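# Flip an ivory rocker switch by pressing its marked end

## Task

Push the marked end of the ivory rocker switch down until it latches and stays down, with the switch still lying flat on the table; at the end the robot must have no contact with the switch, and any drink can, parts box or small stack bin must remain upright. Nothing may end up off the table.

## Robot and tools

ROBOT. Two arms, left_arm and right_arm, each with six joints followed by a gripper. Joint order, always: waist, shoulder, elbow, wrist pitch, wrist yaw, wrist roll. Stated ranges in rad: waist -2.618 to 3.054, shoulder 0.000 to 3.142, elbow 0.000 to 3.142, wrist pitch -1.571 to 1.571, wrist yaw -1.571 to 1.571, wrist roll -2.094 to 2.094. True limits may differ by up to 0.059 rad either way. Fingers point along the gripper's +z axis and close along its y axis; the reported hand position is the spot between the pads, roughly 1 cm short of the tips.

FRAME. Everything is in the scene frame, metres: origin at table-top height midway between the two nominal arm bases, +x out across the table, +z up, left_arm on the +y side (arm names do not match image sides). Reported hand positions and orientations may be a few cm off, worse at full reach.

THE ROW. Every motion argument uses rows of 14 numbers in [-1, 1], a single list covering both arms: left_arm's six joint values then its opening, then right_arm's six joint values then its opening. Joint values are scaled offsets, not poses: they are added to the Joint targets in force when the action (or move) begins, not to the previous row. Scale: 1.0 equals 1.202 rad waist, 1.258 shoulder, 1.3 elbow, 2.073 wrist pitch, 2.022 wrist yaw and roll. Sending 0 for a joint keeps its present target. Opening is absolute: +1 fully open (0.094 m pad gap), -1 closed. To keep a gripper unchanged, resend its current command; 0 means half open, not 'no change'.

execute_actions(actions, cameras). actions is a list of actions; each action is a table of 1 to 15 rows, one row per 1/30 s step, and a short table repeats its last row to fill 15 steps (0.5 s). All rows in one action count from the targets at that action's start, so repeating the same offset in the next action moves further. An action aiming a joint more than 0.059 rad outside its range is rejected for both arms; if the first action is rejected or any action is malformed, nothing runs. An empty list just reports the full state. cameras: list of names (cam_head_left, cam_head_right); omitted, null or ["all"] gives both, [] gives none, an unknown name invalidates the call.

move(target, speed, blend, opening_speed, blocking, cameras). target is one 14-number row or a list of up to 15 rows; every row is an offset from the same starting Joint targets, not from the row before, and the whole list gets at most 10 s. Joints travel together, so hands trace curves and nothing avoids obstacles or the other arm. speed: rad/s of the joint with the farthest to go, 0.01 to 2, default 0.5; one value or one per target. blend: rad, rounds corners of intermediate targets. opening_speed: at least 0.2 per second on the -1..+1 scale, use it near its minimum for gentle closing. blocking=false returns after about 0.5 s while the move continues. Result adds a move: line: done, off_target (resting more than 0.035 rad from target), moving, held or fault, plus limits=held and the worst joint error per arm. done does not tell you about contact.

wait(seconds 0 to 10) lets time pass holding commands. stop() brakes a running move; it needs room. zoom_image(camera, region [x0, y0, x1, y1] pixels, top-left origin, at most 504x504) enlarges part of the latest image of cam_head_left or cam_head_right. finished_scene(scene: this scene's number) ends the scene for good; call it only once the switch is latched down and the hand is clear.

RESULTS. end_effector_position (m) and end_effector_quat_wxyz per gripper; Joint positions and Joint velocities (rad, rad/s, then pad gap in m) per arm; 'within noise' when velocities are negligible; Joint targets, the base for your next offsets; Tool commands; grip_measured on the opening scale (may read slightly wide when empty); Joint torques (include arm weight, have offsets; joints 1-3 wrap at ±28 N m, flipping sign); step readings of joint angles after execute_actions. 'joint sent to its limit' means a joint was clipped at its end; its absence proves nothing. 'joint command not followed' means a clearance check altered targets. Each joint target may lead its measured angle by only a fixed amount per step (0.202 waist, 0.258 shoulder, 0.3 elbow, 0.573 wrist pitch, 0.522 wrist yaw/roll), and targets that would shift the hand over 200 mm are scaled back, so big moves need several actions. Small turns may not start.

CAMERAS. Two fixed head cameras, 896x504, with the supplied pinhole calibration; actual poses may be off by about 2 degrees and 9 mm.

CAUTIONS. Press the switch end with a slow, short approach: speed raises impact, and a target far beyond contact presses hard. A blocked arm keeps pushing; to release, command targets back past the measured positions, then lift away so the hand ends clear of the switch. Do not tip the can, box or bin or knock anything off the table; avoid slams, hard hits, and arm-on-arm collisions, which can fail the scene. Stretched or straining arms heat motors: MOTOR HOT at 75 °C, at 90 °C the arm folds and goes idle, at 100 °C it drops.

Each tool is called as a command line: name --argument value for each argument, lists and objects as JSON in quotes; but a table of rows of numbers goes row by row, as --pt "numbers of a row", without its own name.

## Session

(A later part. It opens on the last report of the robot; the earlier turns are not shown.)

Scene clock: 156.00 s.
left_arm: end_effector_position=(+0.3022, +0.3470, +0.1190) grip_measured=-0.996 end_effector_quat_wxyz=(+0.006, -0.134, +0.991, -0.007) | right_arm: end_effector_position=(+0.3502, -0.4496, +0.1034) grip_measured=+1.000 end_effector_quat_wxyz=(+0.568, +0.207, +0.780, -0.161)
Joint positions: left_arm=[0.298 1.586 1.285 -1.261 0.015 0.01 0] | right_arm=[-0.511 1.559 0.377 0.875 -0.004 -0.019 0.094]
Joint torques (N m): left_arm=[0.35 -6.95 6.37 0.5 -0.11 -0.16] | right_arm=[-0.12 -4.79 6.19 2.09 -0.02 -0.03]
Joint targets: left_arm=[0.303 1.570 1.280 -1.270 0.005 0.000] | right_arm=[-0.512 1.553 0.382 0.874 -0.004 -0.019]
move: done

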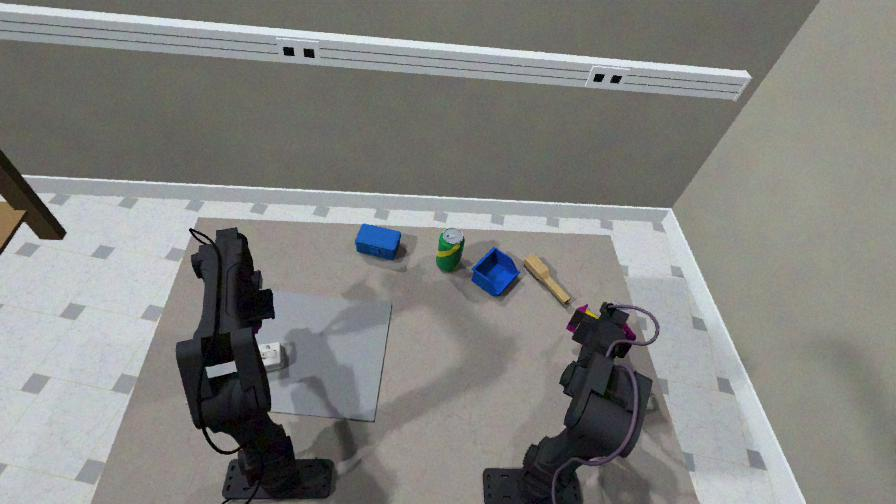

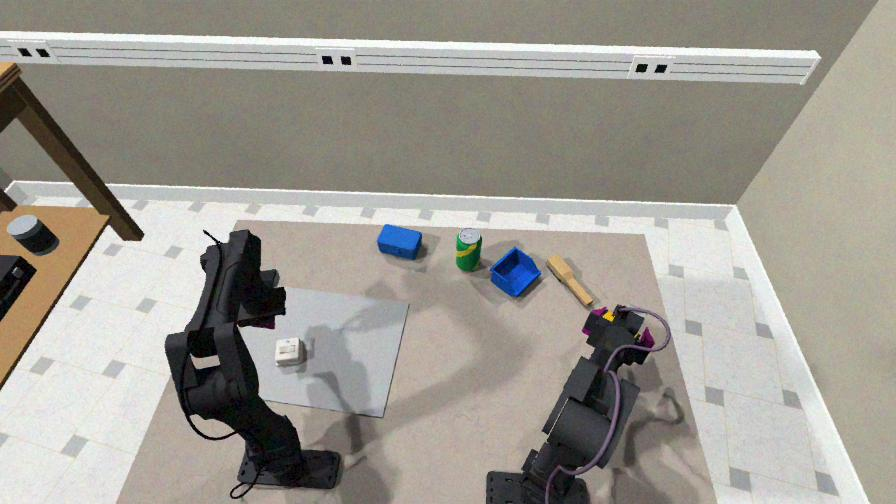

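move --pt "0.0166 0.0258 -0.1692 0.1153 0 0 -1 0 0 0 0 0 0 1" --speed 0.3

zoom_image --camera "cam_head_right" --region '[245, 315, 315, 385]'

zoom_image --camera "cam_head_left" --region '[230, 315, 300, 385]'

Scene clock: 178.57 s.
left_arm: end_effector_position=(+0.2907, +0.3489, +0.0644) grip_measured=-0.996 end_effector_quat_wxyz=(+0.003, -0.144, +0.990, -0.007) | right_arm: end_effector_position=(+0.3502, -0.4496, +0.1034) grip_measured=+1.000 end_effector_quat_wxyz=(+0.568, +0.207, +0.780, -0.161)
Joint positions: left_arm=[0.316 1.586 1.065 -1.046 0.015 0.01 0] | right_arm=[-0.511 1.559 0.377 0.875 -0.004 -0.019 0.094]
Joint torques (N m): left_arm=[0.49 -4.23 6.13 0.67 -0.08 -0.1] | right_arm=[-0.12 -4.78 6.2 2.09 -0.01 -0.03]
Joint targets: left_arm=[0.322 1.603 1.060 -1.031 0.005 0.000] | right_arm=[-0.512 1.553 0.382 0.874 -0.004 -0.019]
move: done

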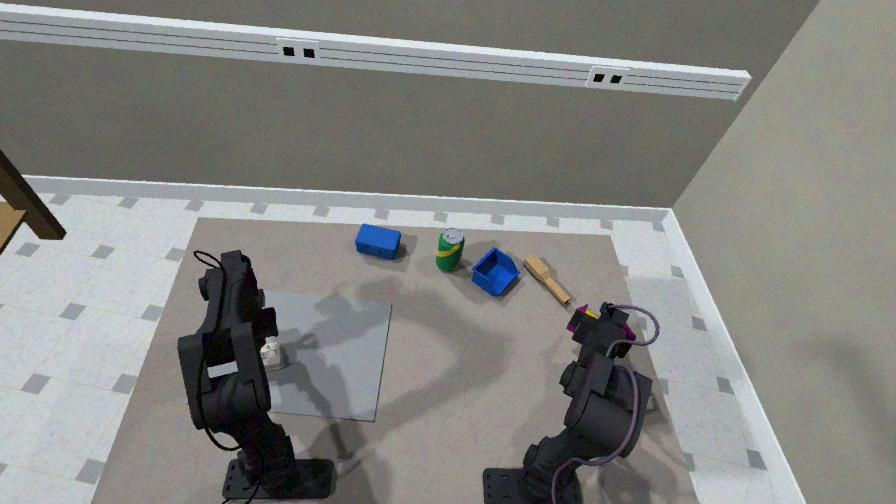

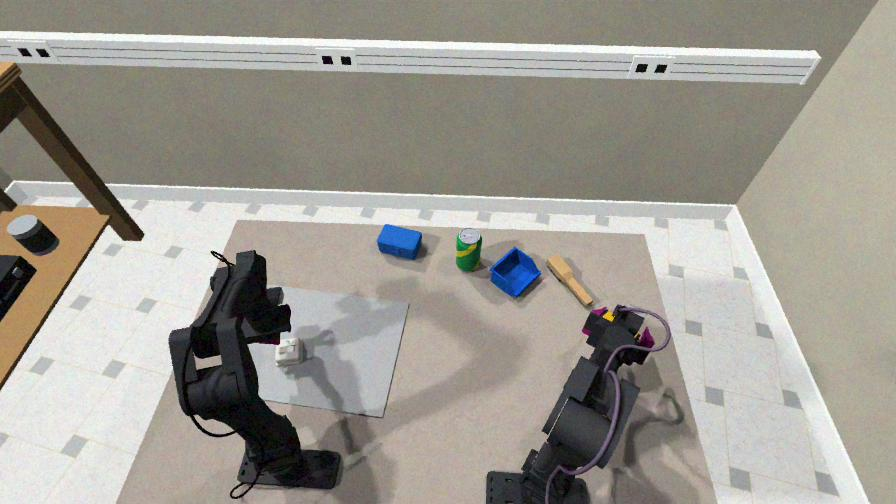

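Scaled by 7.200 from the camera's 896x504 image, which has a finer 1280x720 frame.

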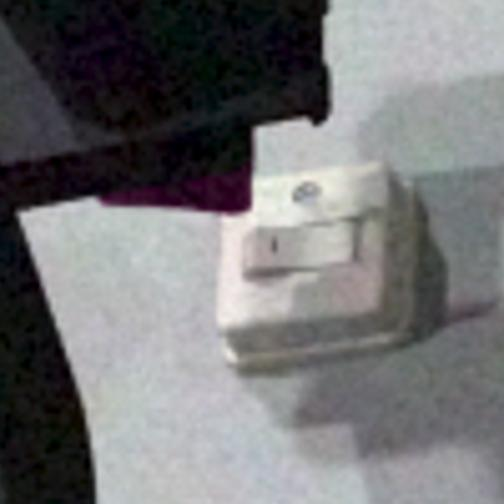

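Scaled by 7.200 from the camera's 896x504 image, which has a finer 1280x720 frame.

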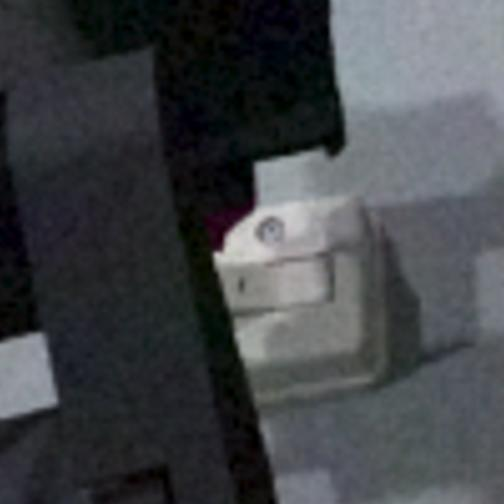

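move --pt "0 0.0358 -0.0577 0.0603 0 0 -1 0 0 0 0 0 0 1" --speed 0.15

zoom_image --camera "cam_head_right" --region '[250, 320, 310, 380]'

zoom_image --camera "cam_head_left" --region '[235, 325, 295, 385]'

Scene clock: 187.33 s.
left_arm: end_effector_position=(+0.2914, +0.3504, +0.0369) grip_measured=-0.996 end_effector_quat_wxyz=(+0.001, -0.144, +0.990, -0.004) | right_arm: end_effector_position=(+0.3502, -0.4496, +0.1034) grip_measured=+1.000 end_effector_quat_wxyz=(+0.568, +0.207, +0.780, -0.161)
Joint positions: left_arm=[0.317 1.629 0.995 -0.935 0.008 0.01 0] | right_arm=[-0.511 1.559 0.377 0.875 -0.004 -0.019 0.094]
Joint torques (N m): left_arm=[0.35 -4.4 5.49 0.82 -0.02 -0.11] | right_arm=[-0.1 -4.77 6.19 2.09 -0.01 -0.03]
Joint targets: left_arm=[0.322 1.648 0.985 -0.906 0.005 0.000] | right_arm=[-0.512 1.553 0.382 0.874 -0.004 -0.019]
move: done

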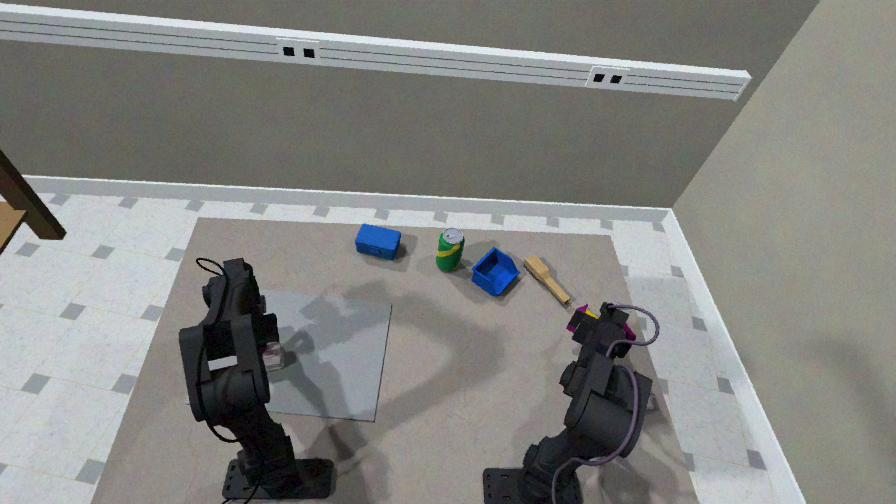

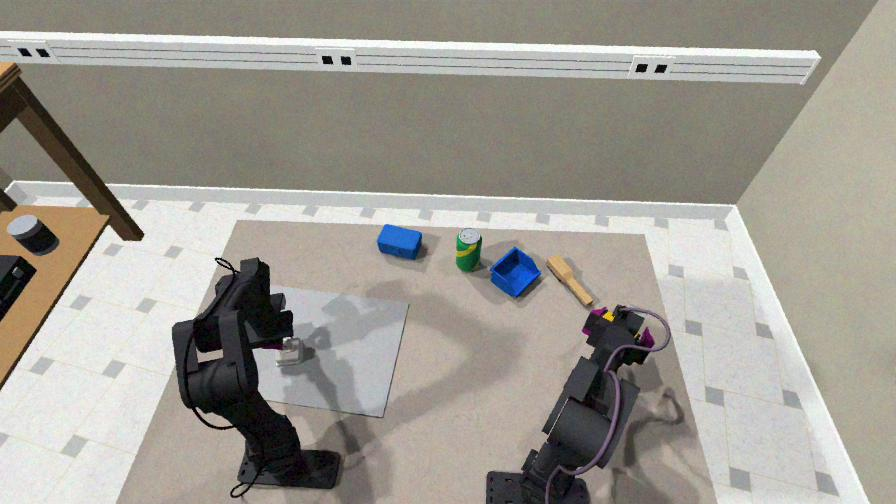

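Scaled by 8.400 from the camera's 896x504 image, which has a finer 1280x720 frame.

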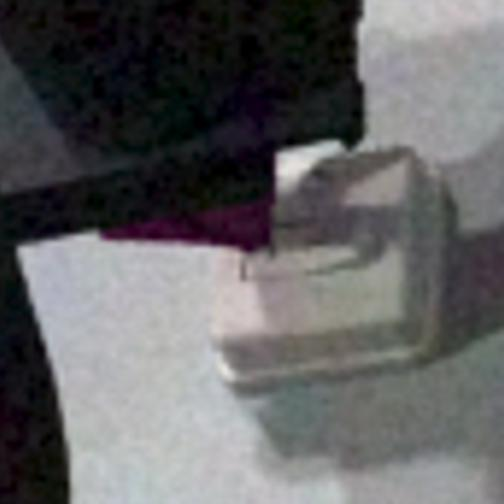

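Scaled by 8.400 from the camera's 896x504 image, which has a finer 1280x720 frame.

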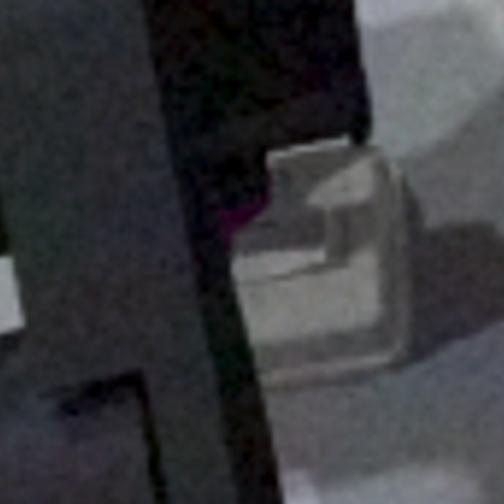

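move --pt "0 0.0203 -0.0288 0.0333 0 0 -1 0 0 0 0 0 0 1" --speed 0.1

zoom_image --camera "cam_head_right" --region '[250, 320, 310, 380]'

Scene clock: 192.80 s.
left_arm: end_effector_position=(+0.2910, +0.3503, +0.0356) grip_measured=-0.996 end_effector_quat_wxyz=(+0.002, -0.144, +0.990, -0.004) | right_arm: end_effector_position=(+0.3502, -0.4496, +0.1034) grip_measured=+1.000 end_effector_quat_wxyz=(+0.568, +0.207, +0.780, -0.161)
Joint positions: left_arm=[0.317 1.629 0.989 -0.929 0.008 0.01 0] | right_arm=[-0.511 1.559 0.377 0.875 -0.004 -0.019 0.094]
Joint torques (N m): left_arm=[0.4 -2.3 2.51 1.5 -0.04 -0.12] | right_arm=[-0.12 -4.78 6.2 2.09 -0.01 -0.03]
Joint targets: left_arm=[0.322 1.673 0.948 -0.837 0.005 0.000] | right_arm=[-0.512 1.553 0.382 0.874 -0.004 -0.019]
move: off_target (left_arm); left_arm: the wrist pitch is farthest, 0.092 rad from its target

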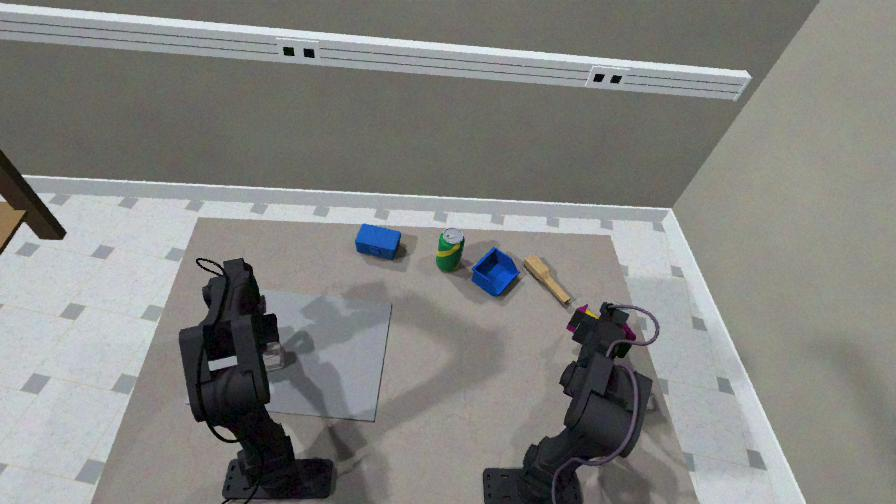

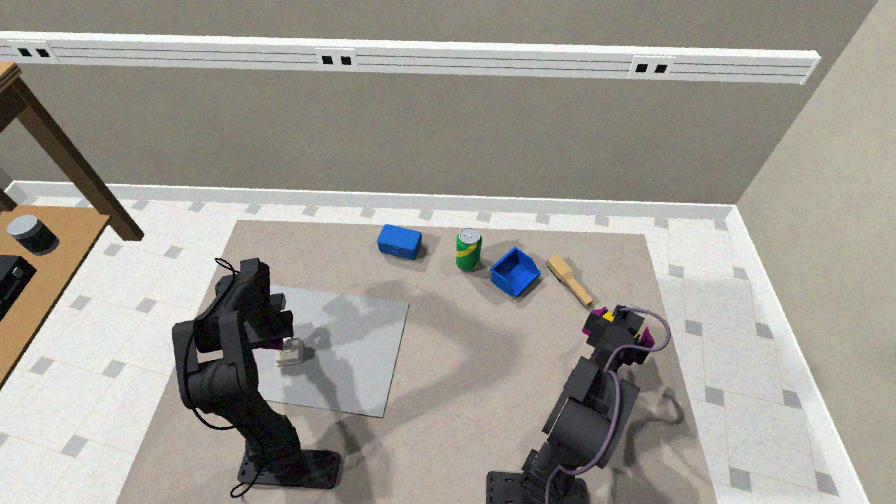

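Scaled by 8.400 from the camera's 896x504 image, which has a finer 1280x720 frame.

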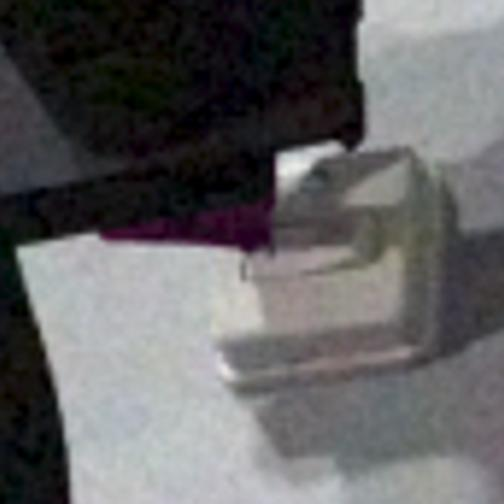

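move --pt "-0.0183 -0.0203 0.0288 -0.0333 0 0 -1 0 0 0 0 0 0 1" --speed 0.1

zoom_image --camera "cam_head_right" --region '[250, 320, 310, 380]'

zoom_image --camera "cam_head_left" --region '[235, 325, 295, 385]'

Scene clock: 233.57 s.
left_arm: end_effector_position=(+0.2911, +0.3501, +0.0362) grip_measured=-0.996 end_effector_quat_wxyz=(+0.001, -0.141, +0.990, +0.000) | right_arm: end_effector_position=(+0.3502, -0.4496, +0.1034) grip_measured=+1.000 end_effector_quat_wxyz=(+0.568, +0.207, +0.780, -0.161)
Joint positions: left_arm=[0.31 1.629 0.992 -0.933 0 0.01 0] | right_arm=[-0.511 1.559 0.377 0.875 -0.004 -0.019 0.094]
Joint torques (N m): left_arm=[-0.79 -4.3 5.89 0.8 0.1 -0.15] | right_arm=[-0.1 -4.78 6.19 2.09 -0.01 -0.02]
Joint targets: left_arm=[0.300 1.648 0.986 -0.906 0.005 0.000] | right_arm=[-0.512 1.553 0.382 0.874 -0.004 -0.019]
move: done

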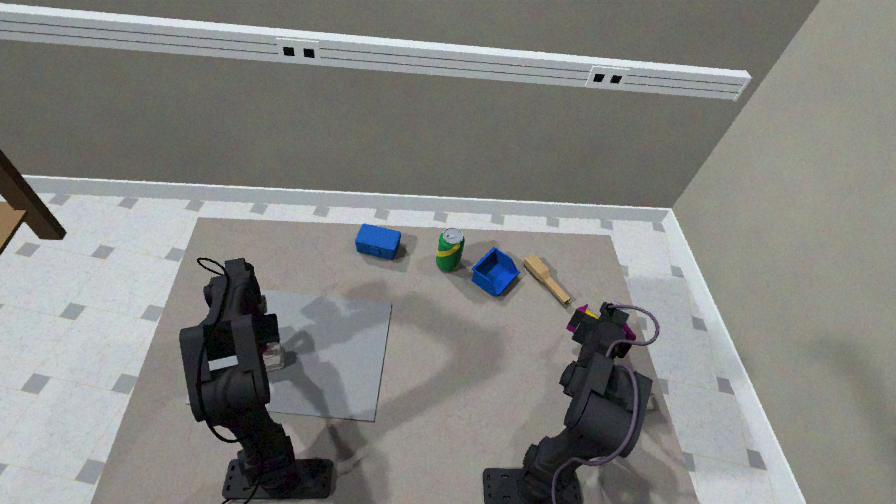

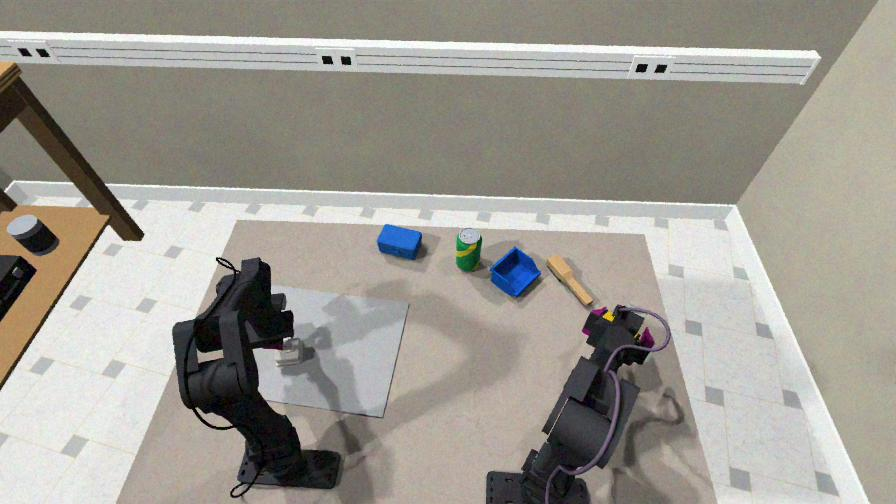

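Scaled by 8.400 from the camera's 896x504 image, which has a finer 1280x720 frame.

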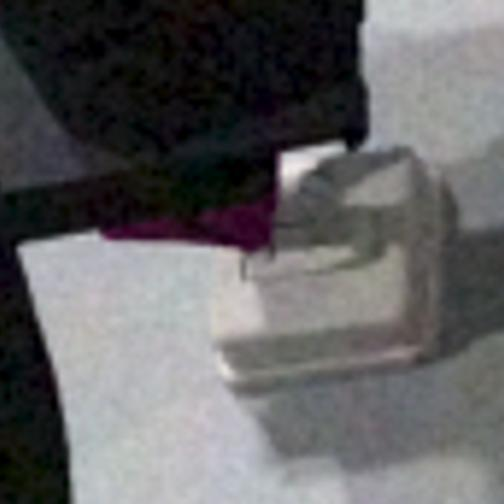

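Scaled by 8.400 from the camera's 896x504 image, which has a finer 1280x720 frame.

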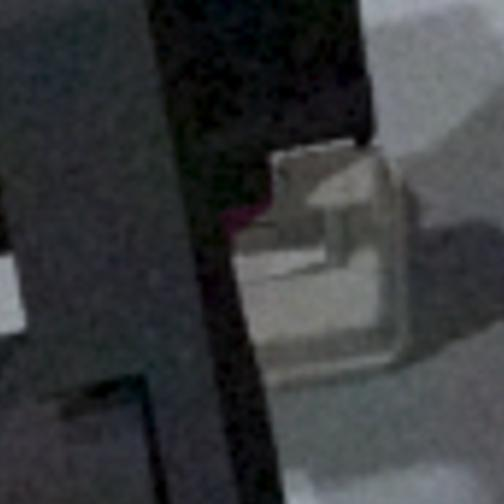

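move --pt "0.0 -0.0135 0.0192 -0.0203 0 0 -1 0 0 0 0 0 0 1" --speed 0.1

zoom_image --camera "cam_head_right" --region '[250, 320, 310, 380]'

zoom_image --camera "cam_head_left" --region '[235, 325, 295, 385]'

Scene clock: 235.70 s.
left_arm: end_effector_position=(+0.2913, +0.3500, +0.0370) grip_measured=-0.996 end_effector_quat_wxyz=(+0.000, -0.141, +0.990, +0.000) | right_arm: end_effector_position=(+0.3502, -0.4496, +0.1034) grip_measured=+1.000 end_effector_quat_wxyz=(+0.568, +0.207, +0.780, -0.161)
Joint positions: left_arm=[0.309 1.629 0.995 -0.937 0 0.01 0] | right_arm=[-0.511 1.559 0.377 0.875 -0.004 -0.019 0.094]
Joint torques (N m): left_arm=[-0.87 -5.61 7.8 0.43 0.09 -0.15] | right_arm=[-0.12 -4.78 6.2 2.09 -0.01 -0.03]
Joint targets: left_arm=[0.300 1.631 1.010 -0.948 0.005 0.000] | right_arm=[-0.512 1.553 0.382 0.874 -0.004 -0.019]
move: done

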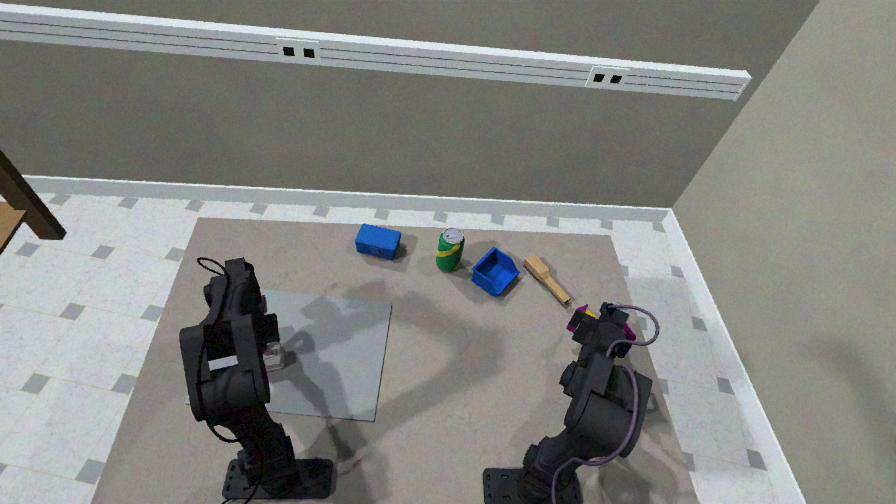

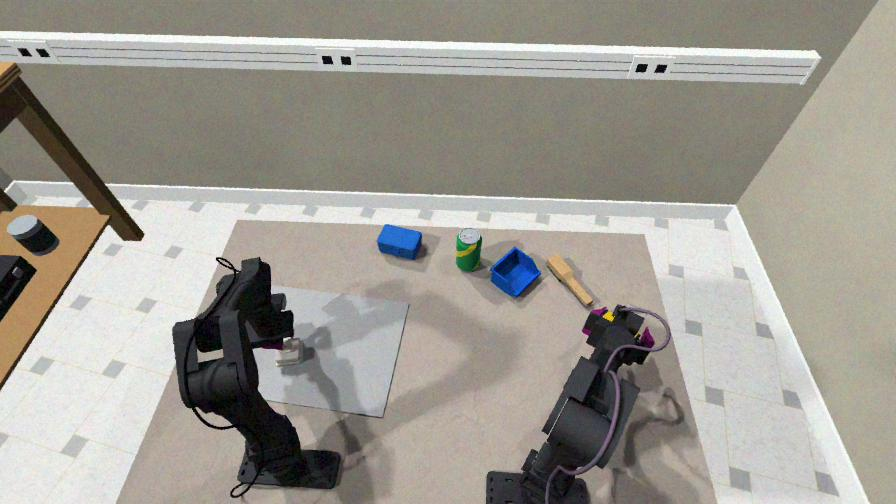

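Scaled by 8.400 from the camera's 896x504 image, which has a finer 1280x720 frame.

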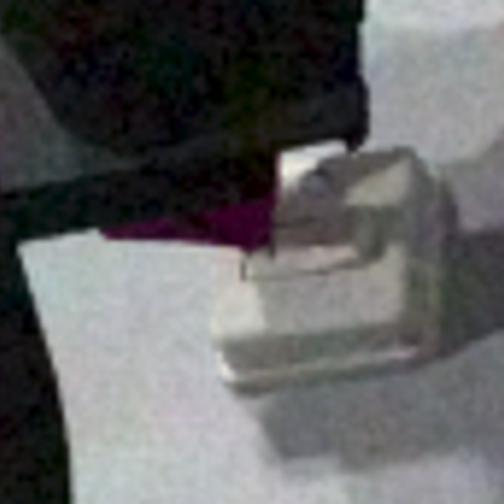

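Scaled by 8.400 from the camera's 896x504 image, which has a finer 1280x720 frame.

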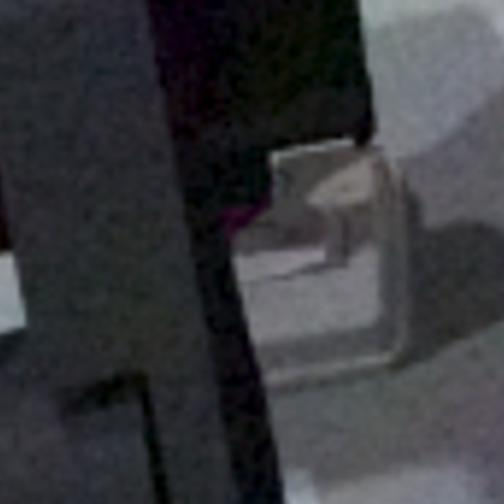

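execute_actions --actions '[]'

Scene clock: 242.43 s.
left_arm: end_effector_position=(+0.2913, +0.3500, +0.0370) grip_measured=-0.996 end_effector_quat_wxyz=(+0.000, -0.141, +0.990, +0.000) | right_arm: end_effector_position=(+0.3502, -0.4496, +0.1034) grip_measured=+1.000 end_effector_quat_wxyz=(+0.568, +0.207, +0.780, -0.161)
Joint positions: left_arm=[0.309 1.629 0.995 -0.937 0 0.01 0] | right_arm=[-0.511 1.559 0.377 0.875 -0.004 -0.019 0.094]
Joint velocities: within noise
Joint torques (N m): left_arm=[-0.77 -5.75 7.77 0.42 0.08 -0.12] | right_arm=[-0.12 -4.77 6.19 2.09 -0.01 -0.02]
Heat: left arm: 27 °C; right arm: 39 °C.
Joint targets: left_arm=[0.300 1.631 1.010 -0.948 0.005 0.000] | right_arm=[-0.512 1.553 0.382 0.874 -0.004 -0.019]
Tool commands: left_gripper/opening=-1.0 right_gripper/opening=+1.0

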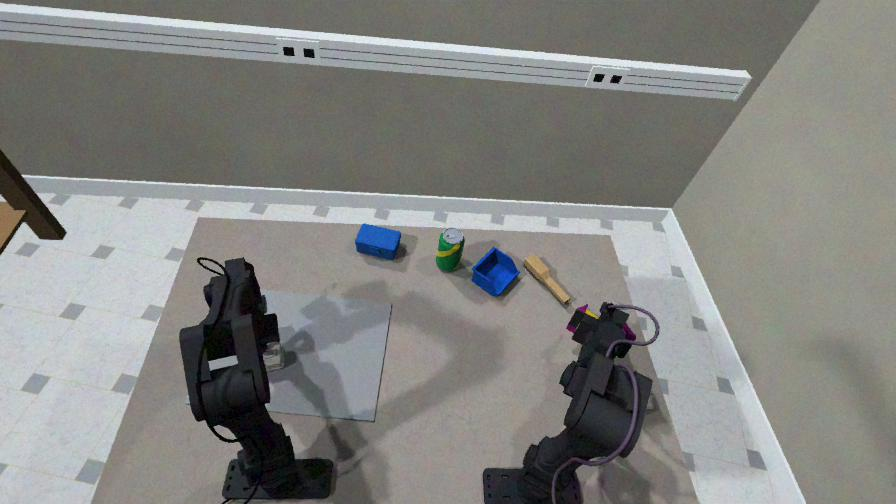

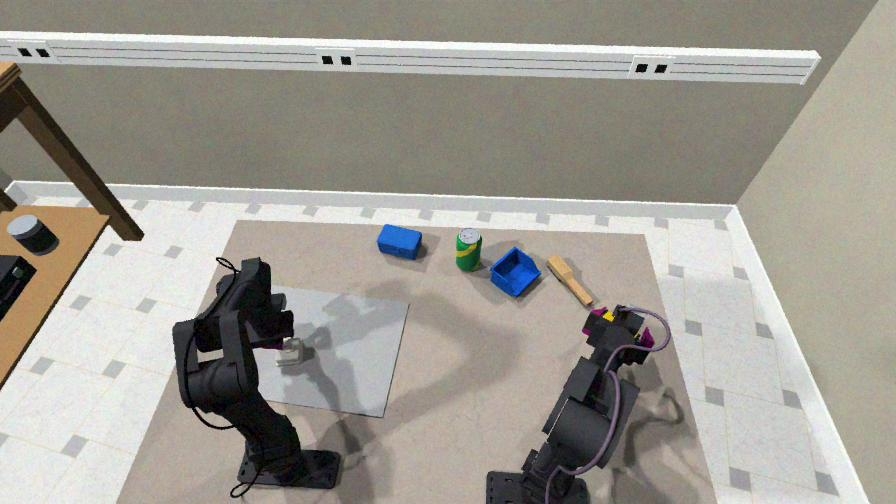

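zoom_image --camera "cam_head_right" --region '[250, 320, 330, 380]'

Scaled by 6.300 from the camera's 896x504 image, which has a finer 1280x720 frame.

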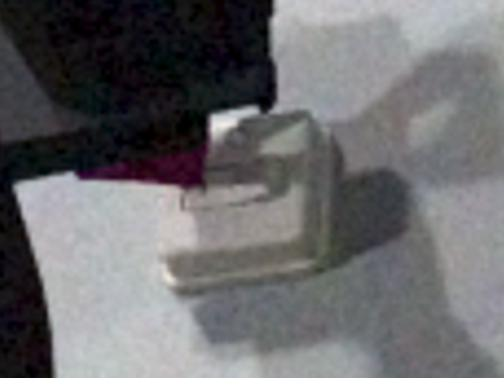

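move --target '[-0.0083, -0.0227, 0.0408, -0.0402, 0, 0, -1, 0, 0, 0, 0, 0, 0, 1]' --speed 0.3

zoom_image --camera "cam_head_right" --region '[250, 320, 330, 380]'

Scene clock: 247.87 s.
left_arm: end_effector_position=(+0.2863, +0.3451, +0.0476) grip_measured=-0.996 end_effector_quat_wxyz=(-0.020, -0.134, +0.991, -0.003) | right_arm: end_effector_position=(+0.3502, -0.4496, +0.1034) grip_measured=+1.000 end_effector_quat_wxyz=(+0.568, +0.207, +0.780, -0.161)
Joint positions: left_arm=[0.297 1.629 1.039 -1.022 0 0.01 0] | right_arm=[-0.511 1.559 0.377 0.875 -0.004 -0.019 0.094]
Joint torques (N m): left_arm=[-0.69 -7.99 8.72 0.37 0.1 -0.13] | right_arm=[-0.12 -4.78 6.19 2.09 -0.01 -0.03]
Joint targets: left_arm=[0.290 1.602 1.063 -1.031 0.005 0.000] | right_arm=[-0.512 1.553 0.382 0.874 -0.004 -0.019]
move: done

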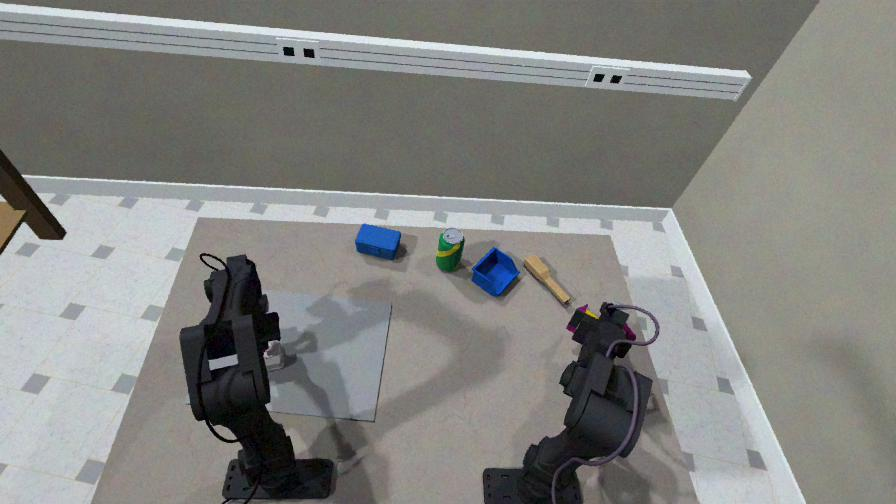

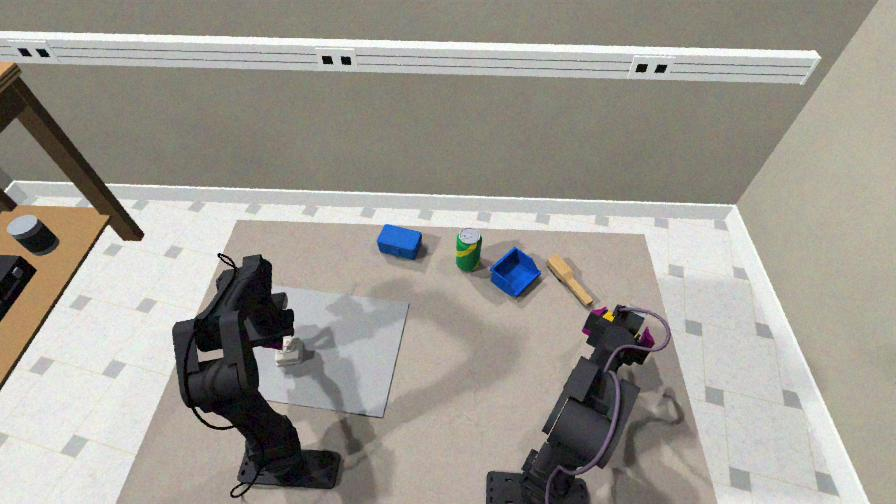

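Scaled by 6.300 from the camera's 896x504 image, which has a finer 1280x720 frame.

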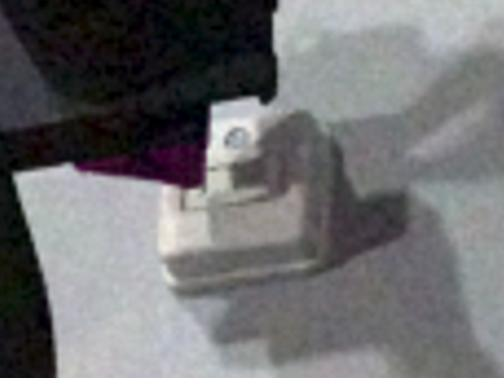

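move --pt "0 0.0183 -0.0392 0.0367 0 0 -1 0 0 0 0 0 0 1" --pt "0 0.0564 -0.0838 0.0545 0 0 -1 0 0 0 0 0 0 1" --speed '[0.2, 0.06]'

zoom_image --camera "cam_head_right" --region '[250, 320, 330, 380]'

Scene clock: 256.50 s.
left_arm: end_effector_position=(+0.2869, +0.3452, +0.0361) grip_measured=-0.996 end_effector_quat_wxyz=(-0.010, -0.134, +0.991, -0.001) | right_arm: end_effector_position=(+0.3502, -0.4496, +0.1034) grip_measured=+1.000 end_effector_quat_wxyz=(+0.568, +0.207, +0.780, -0.161)
Joint positions: left_arm=[0.297 1.629 0.991 -0.954 0 0.01 0] | right_arm=[-0.511 1.559 0.377 0.875 -0.004 -0.019 0.094]
Joint torques (N m): left_arm=[-0.59 -2.24 2.96 0.85 0.09 -0.12] | right_arm=[-0.12 -4.78 6.2 2.09 -0.01 -0.02]
Joint targets: left_arm=[0.290 1.673 0.954 -0.918 0.005 0.000] | right_arm=[-0.512 1.553 0.382 0.874 -0.004 -0.019]
move: off_target (left_arm); left_arm: the shoulder is farthest, 0.044 rad from its target

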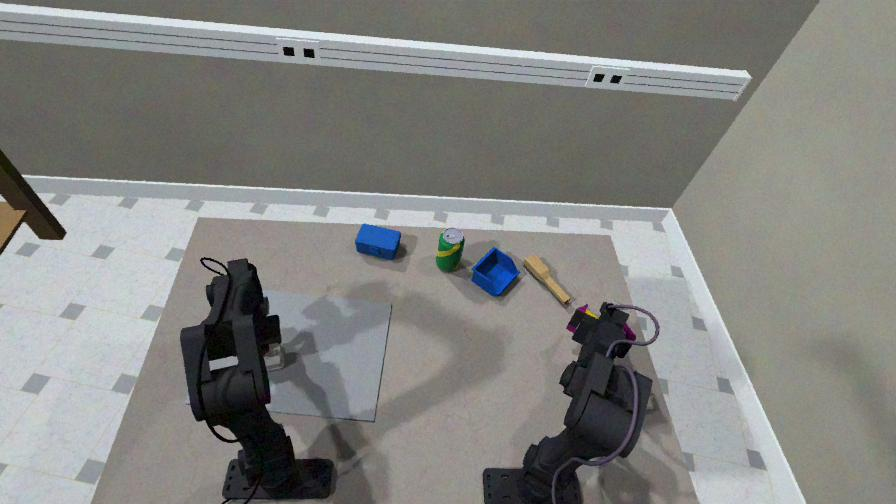

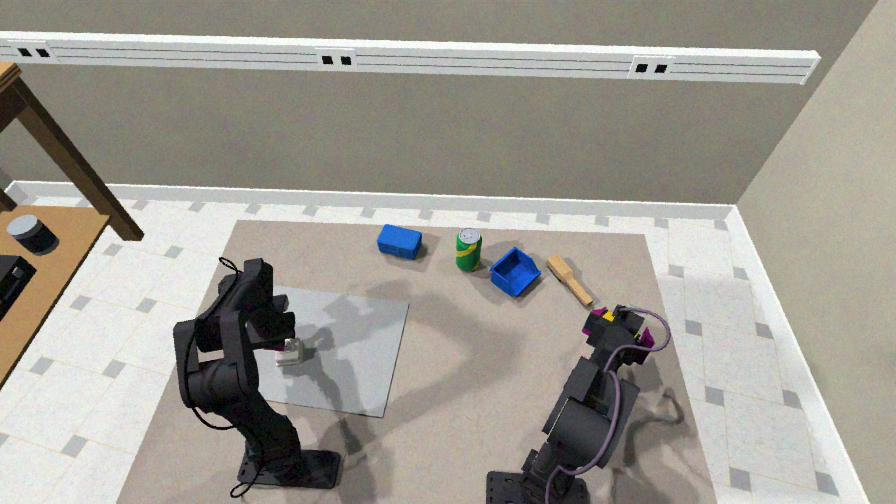

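Scaled by 6.300 from the camera's 896x504 image, which has a finer 1280x720 frame.

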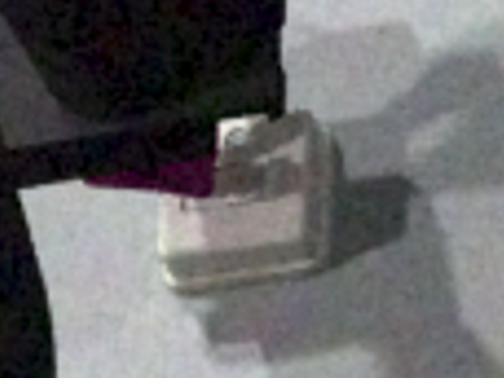

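move --target '[0, -0.0350, 0.0754, -0.0415, 0, 0, -1, 0, 0, 0, 0, 0, 0, 1]' --speed 0.3

zoom_image --camera "cam_head_right" --region '[250, 320, 330, 380]'

Scene clock: 263.97 s.
left_arm: end_effector_position=(+0.2897, +0.3460, +0.0452) grip_measured=-0.996 end_effector_quat_wxyz=(-0.012, -0.134, +0.991, -0.001) | right_arm: end_effector_position=(+0.3502, -0.4496, +0.1034) grip_measured=+1.000 end_effector_quat_wxyz=(+0.568, +0.207, +0.780, -0.161)
Joint positions: left_arm=[0.297 1.629 1.03 -0.995 0 0.01 0] | right_arm=[-0.511 1.559 0.377 0.875 -0.004 -0.019 0.094]
Joint torques (N m): left_arm=[-0.57 -5.78 8.68 0.42 0.09 -0.11] | right_arm=[-0.12 -4.78 6.2 2.1 -0.01 -0.02]
Joint targets: left_arm=[0.290 1.629 1.052 -1.005 0.005 0.000] | right_arm=[-0.512 1.553 0.382 0.874 -0.004 -0.019]
move: done

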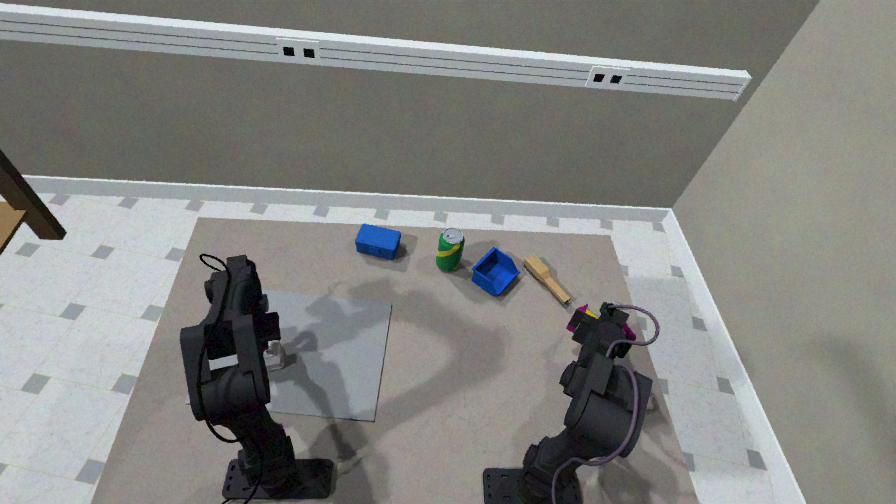

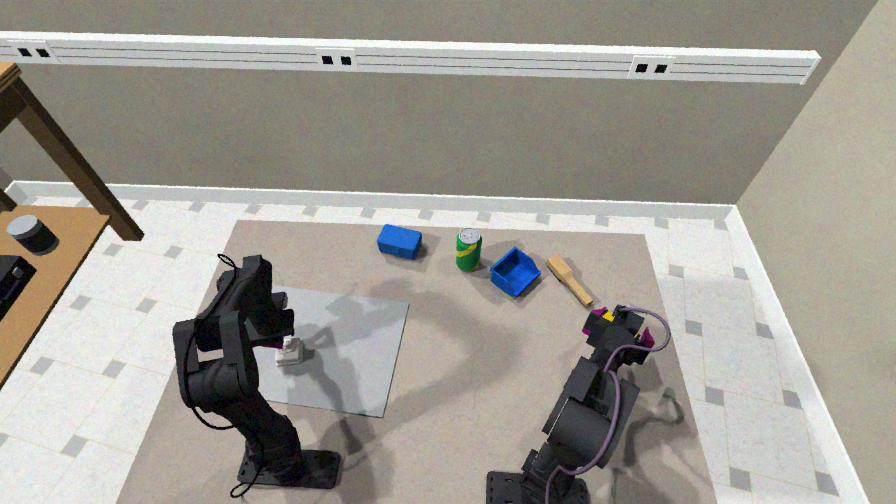

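Scaled by 6.300 from the camera's 896x504 image, which has a finer 1280x720 frame.

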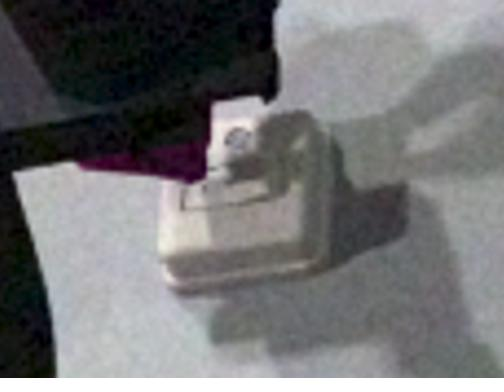

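move --pt "0 0 -0.0285 0.0193 0 0 -1 0 0 0 0 0 0 1" --pt "0 0 -0.0592 0.0482 0 0 -1 0 0 0 0 0 0 1" --speed '[0.2, 0.08]'

zoom_image --camera "cam_head_right" --region '[250, 320, 330, 380]'

Scene clock: 268.83 s.
left_arm: end_effector_position=(+0.2905, +0.3463, +0.0368) grip_measured=-0.996 end_effector_quat_wxyz=(-0.003, -0.134, +0.991, +0.000) | right_arm: end_effector_position=(+0.3502, -0.4496, +0.1034) grip_measured=+1.000 end_effector_quat_wxyz=(+0.568, +0.207, +0.780, -0.161)
Joint positions: left_arm=[0.297 1.629 0.994 -0.943 0 0.01 0] | right_arm=[-0.511 1.559 0.377 0.875 -0.004 -0.019 0.094]
Joint torques (N m): left_arm=[-0.53 -5.79 4.62 0.93 0.06 -0.12] | right_arm=[-0.1 -4.78 6.19 2.09 -0.01 -0.02]
Joint targets: left_arm=[0.290 1.629 0.976 -0.904 0.005 0.000] | right_arm=[-0.512 1.553 0.382 0.874 -0.004 -0.019]
move: off_target (left_arm); left_arm: the wrist pitch is farthest, 0.038 rad from its target

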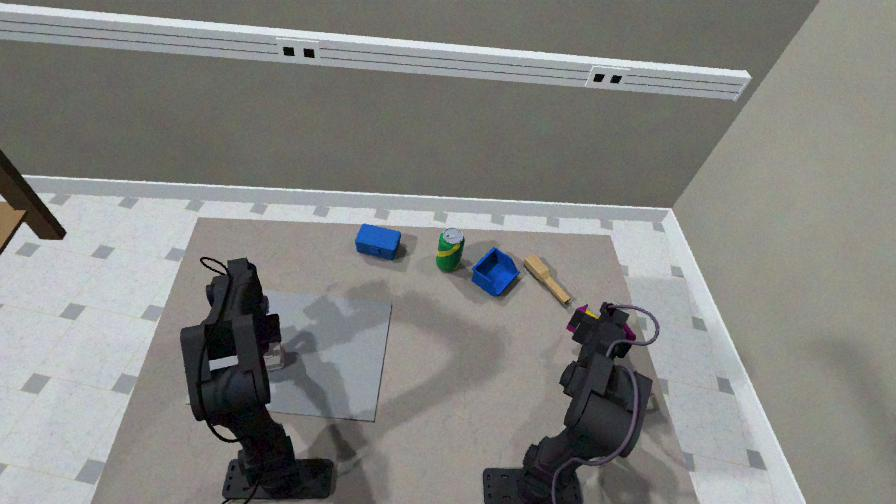

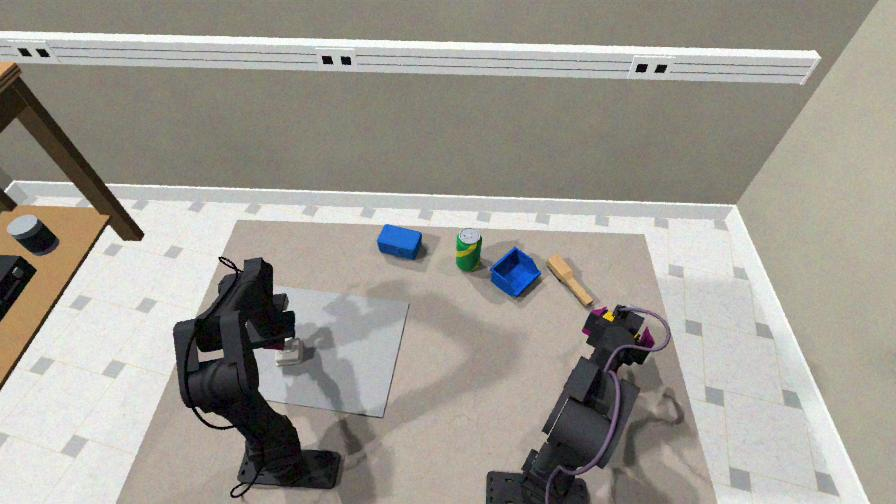

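Scaled by 6.300 from the camera's 896x504 image, which has a finer 1280x720 frame.

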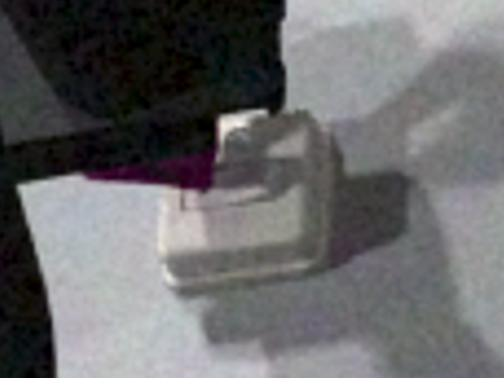

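move --target '[0, 0.0477, -0.0323, 0, 0, 0, -1, 0, 0, 0, 0, 0, 0, 1]' --speed 0.08 --cameras '["cam_head_right"]'

zoom_image --camera "cam_head_right" --region '[250, 320, 330, 380]'

Scene clock: 271.60 s.
left_arm: end_effector_position=(+0.2892, +0.3459, +0.0353) grip_measured=-0.996 end_effector_quat_wxyz=(-0.005, -0.134, +0.991, -0.001) | right_arm: end_effector_position=(+0.3502, -0.4496, +0.1034) grip_measured=+1.000 end_effector_quat_wxyz=(+0.568, +0.207, +0.780, -0.161)
Joint positions: left_arm=[0.297 1.629 0.987 -0.939 0 0.01 0] | right_arm=[-0.511 1.559 0.377 0.875 -0.004 -0.019 0.094]
Joint torques (N m): left_arm=[-0.61 -0.96 1.31 0.86 0.09 -0.13] | right_arm=[-0.1 -4.78 6.19 2.09 -0.01 -0.02]
Joint targets: left_arm=[0.290 1.689 0.933 -0.905 0.005 0.000] | right_arm=[-0.512 1.553 0.382 0.874 -0.004 -0.019]
move: off_target (left_arm); left_arm: the shoulder is farthest, 0.060 rad from its target
Images, in order: cam_head_right.

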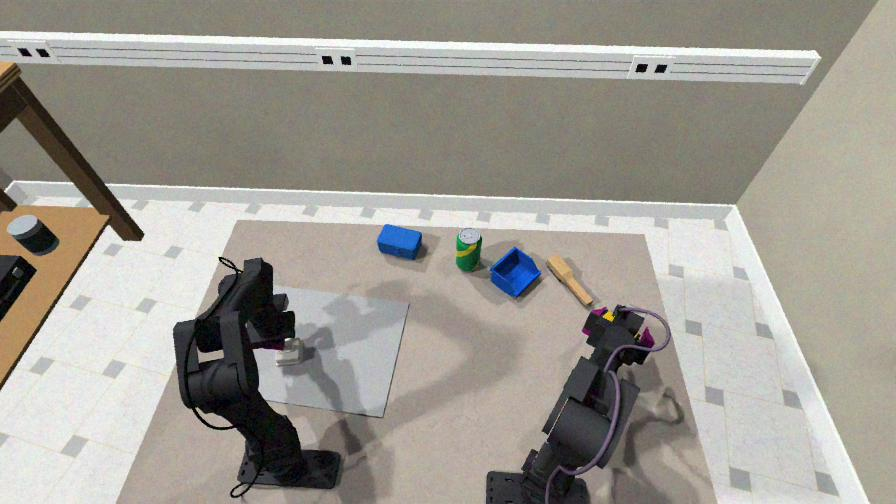

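Scaled by 6.300 from the camera's 896x504 image, which has a finer 1280x720 frame.

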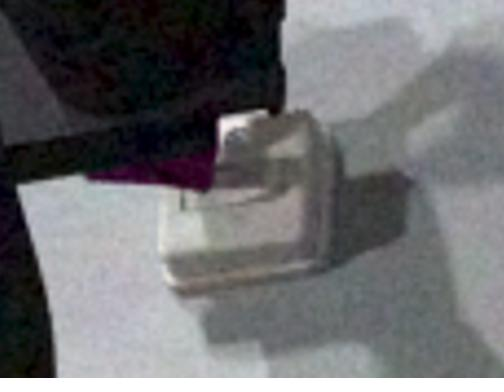

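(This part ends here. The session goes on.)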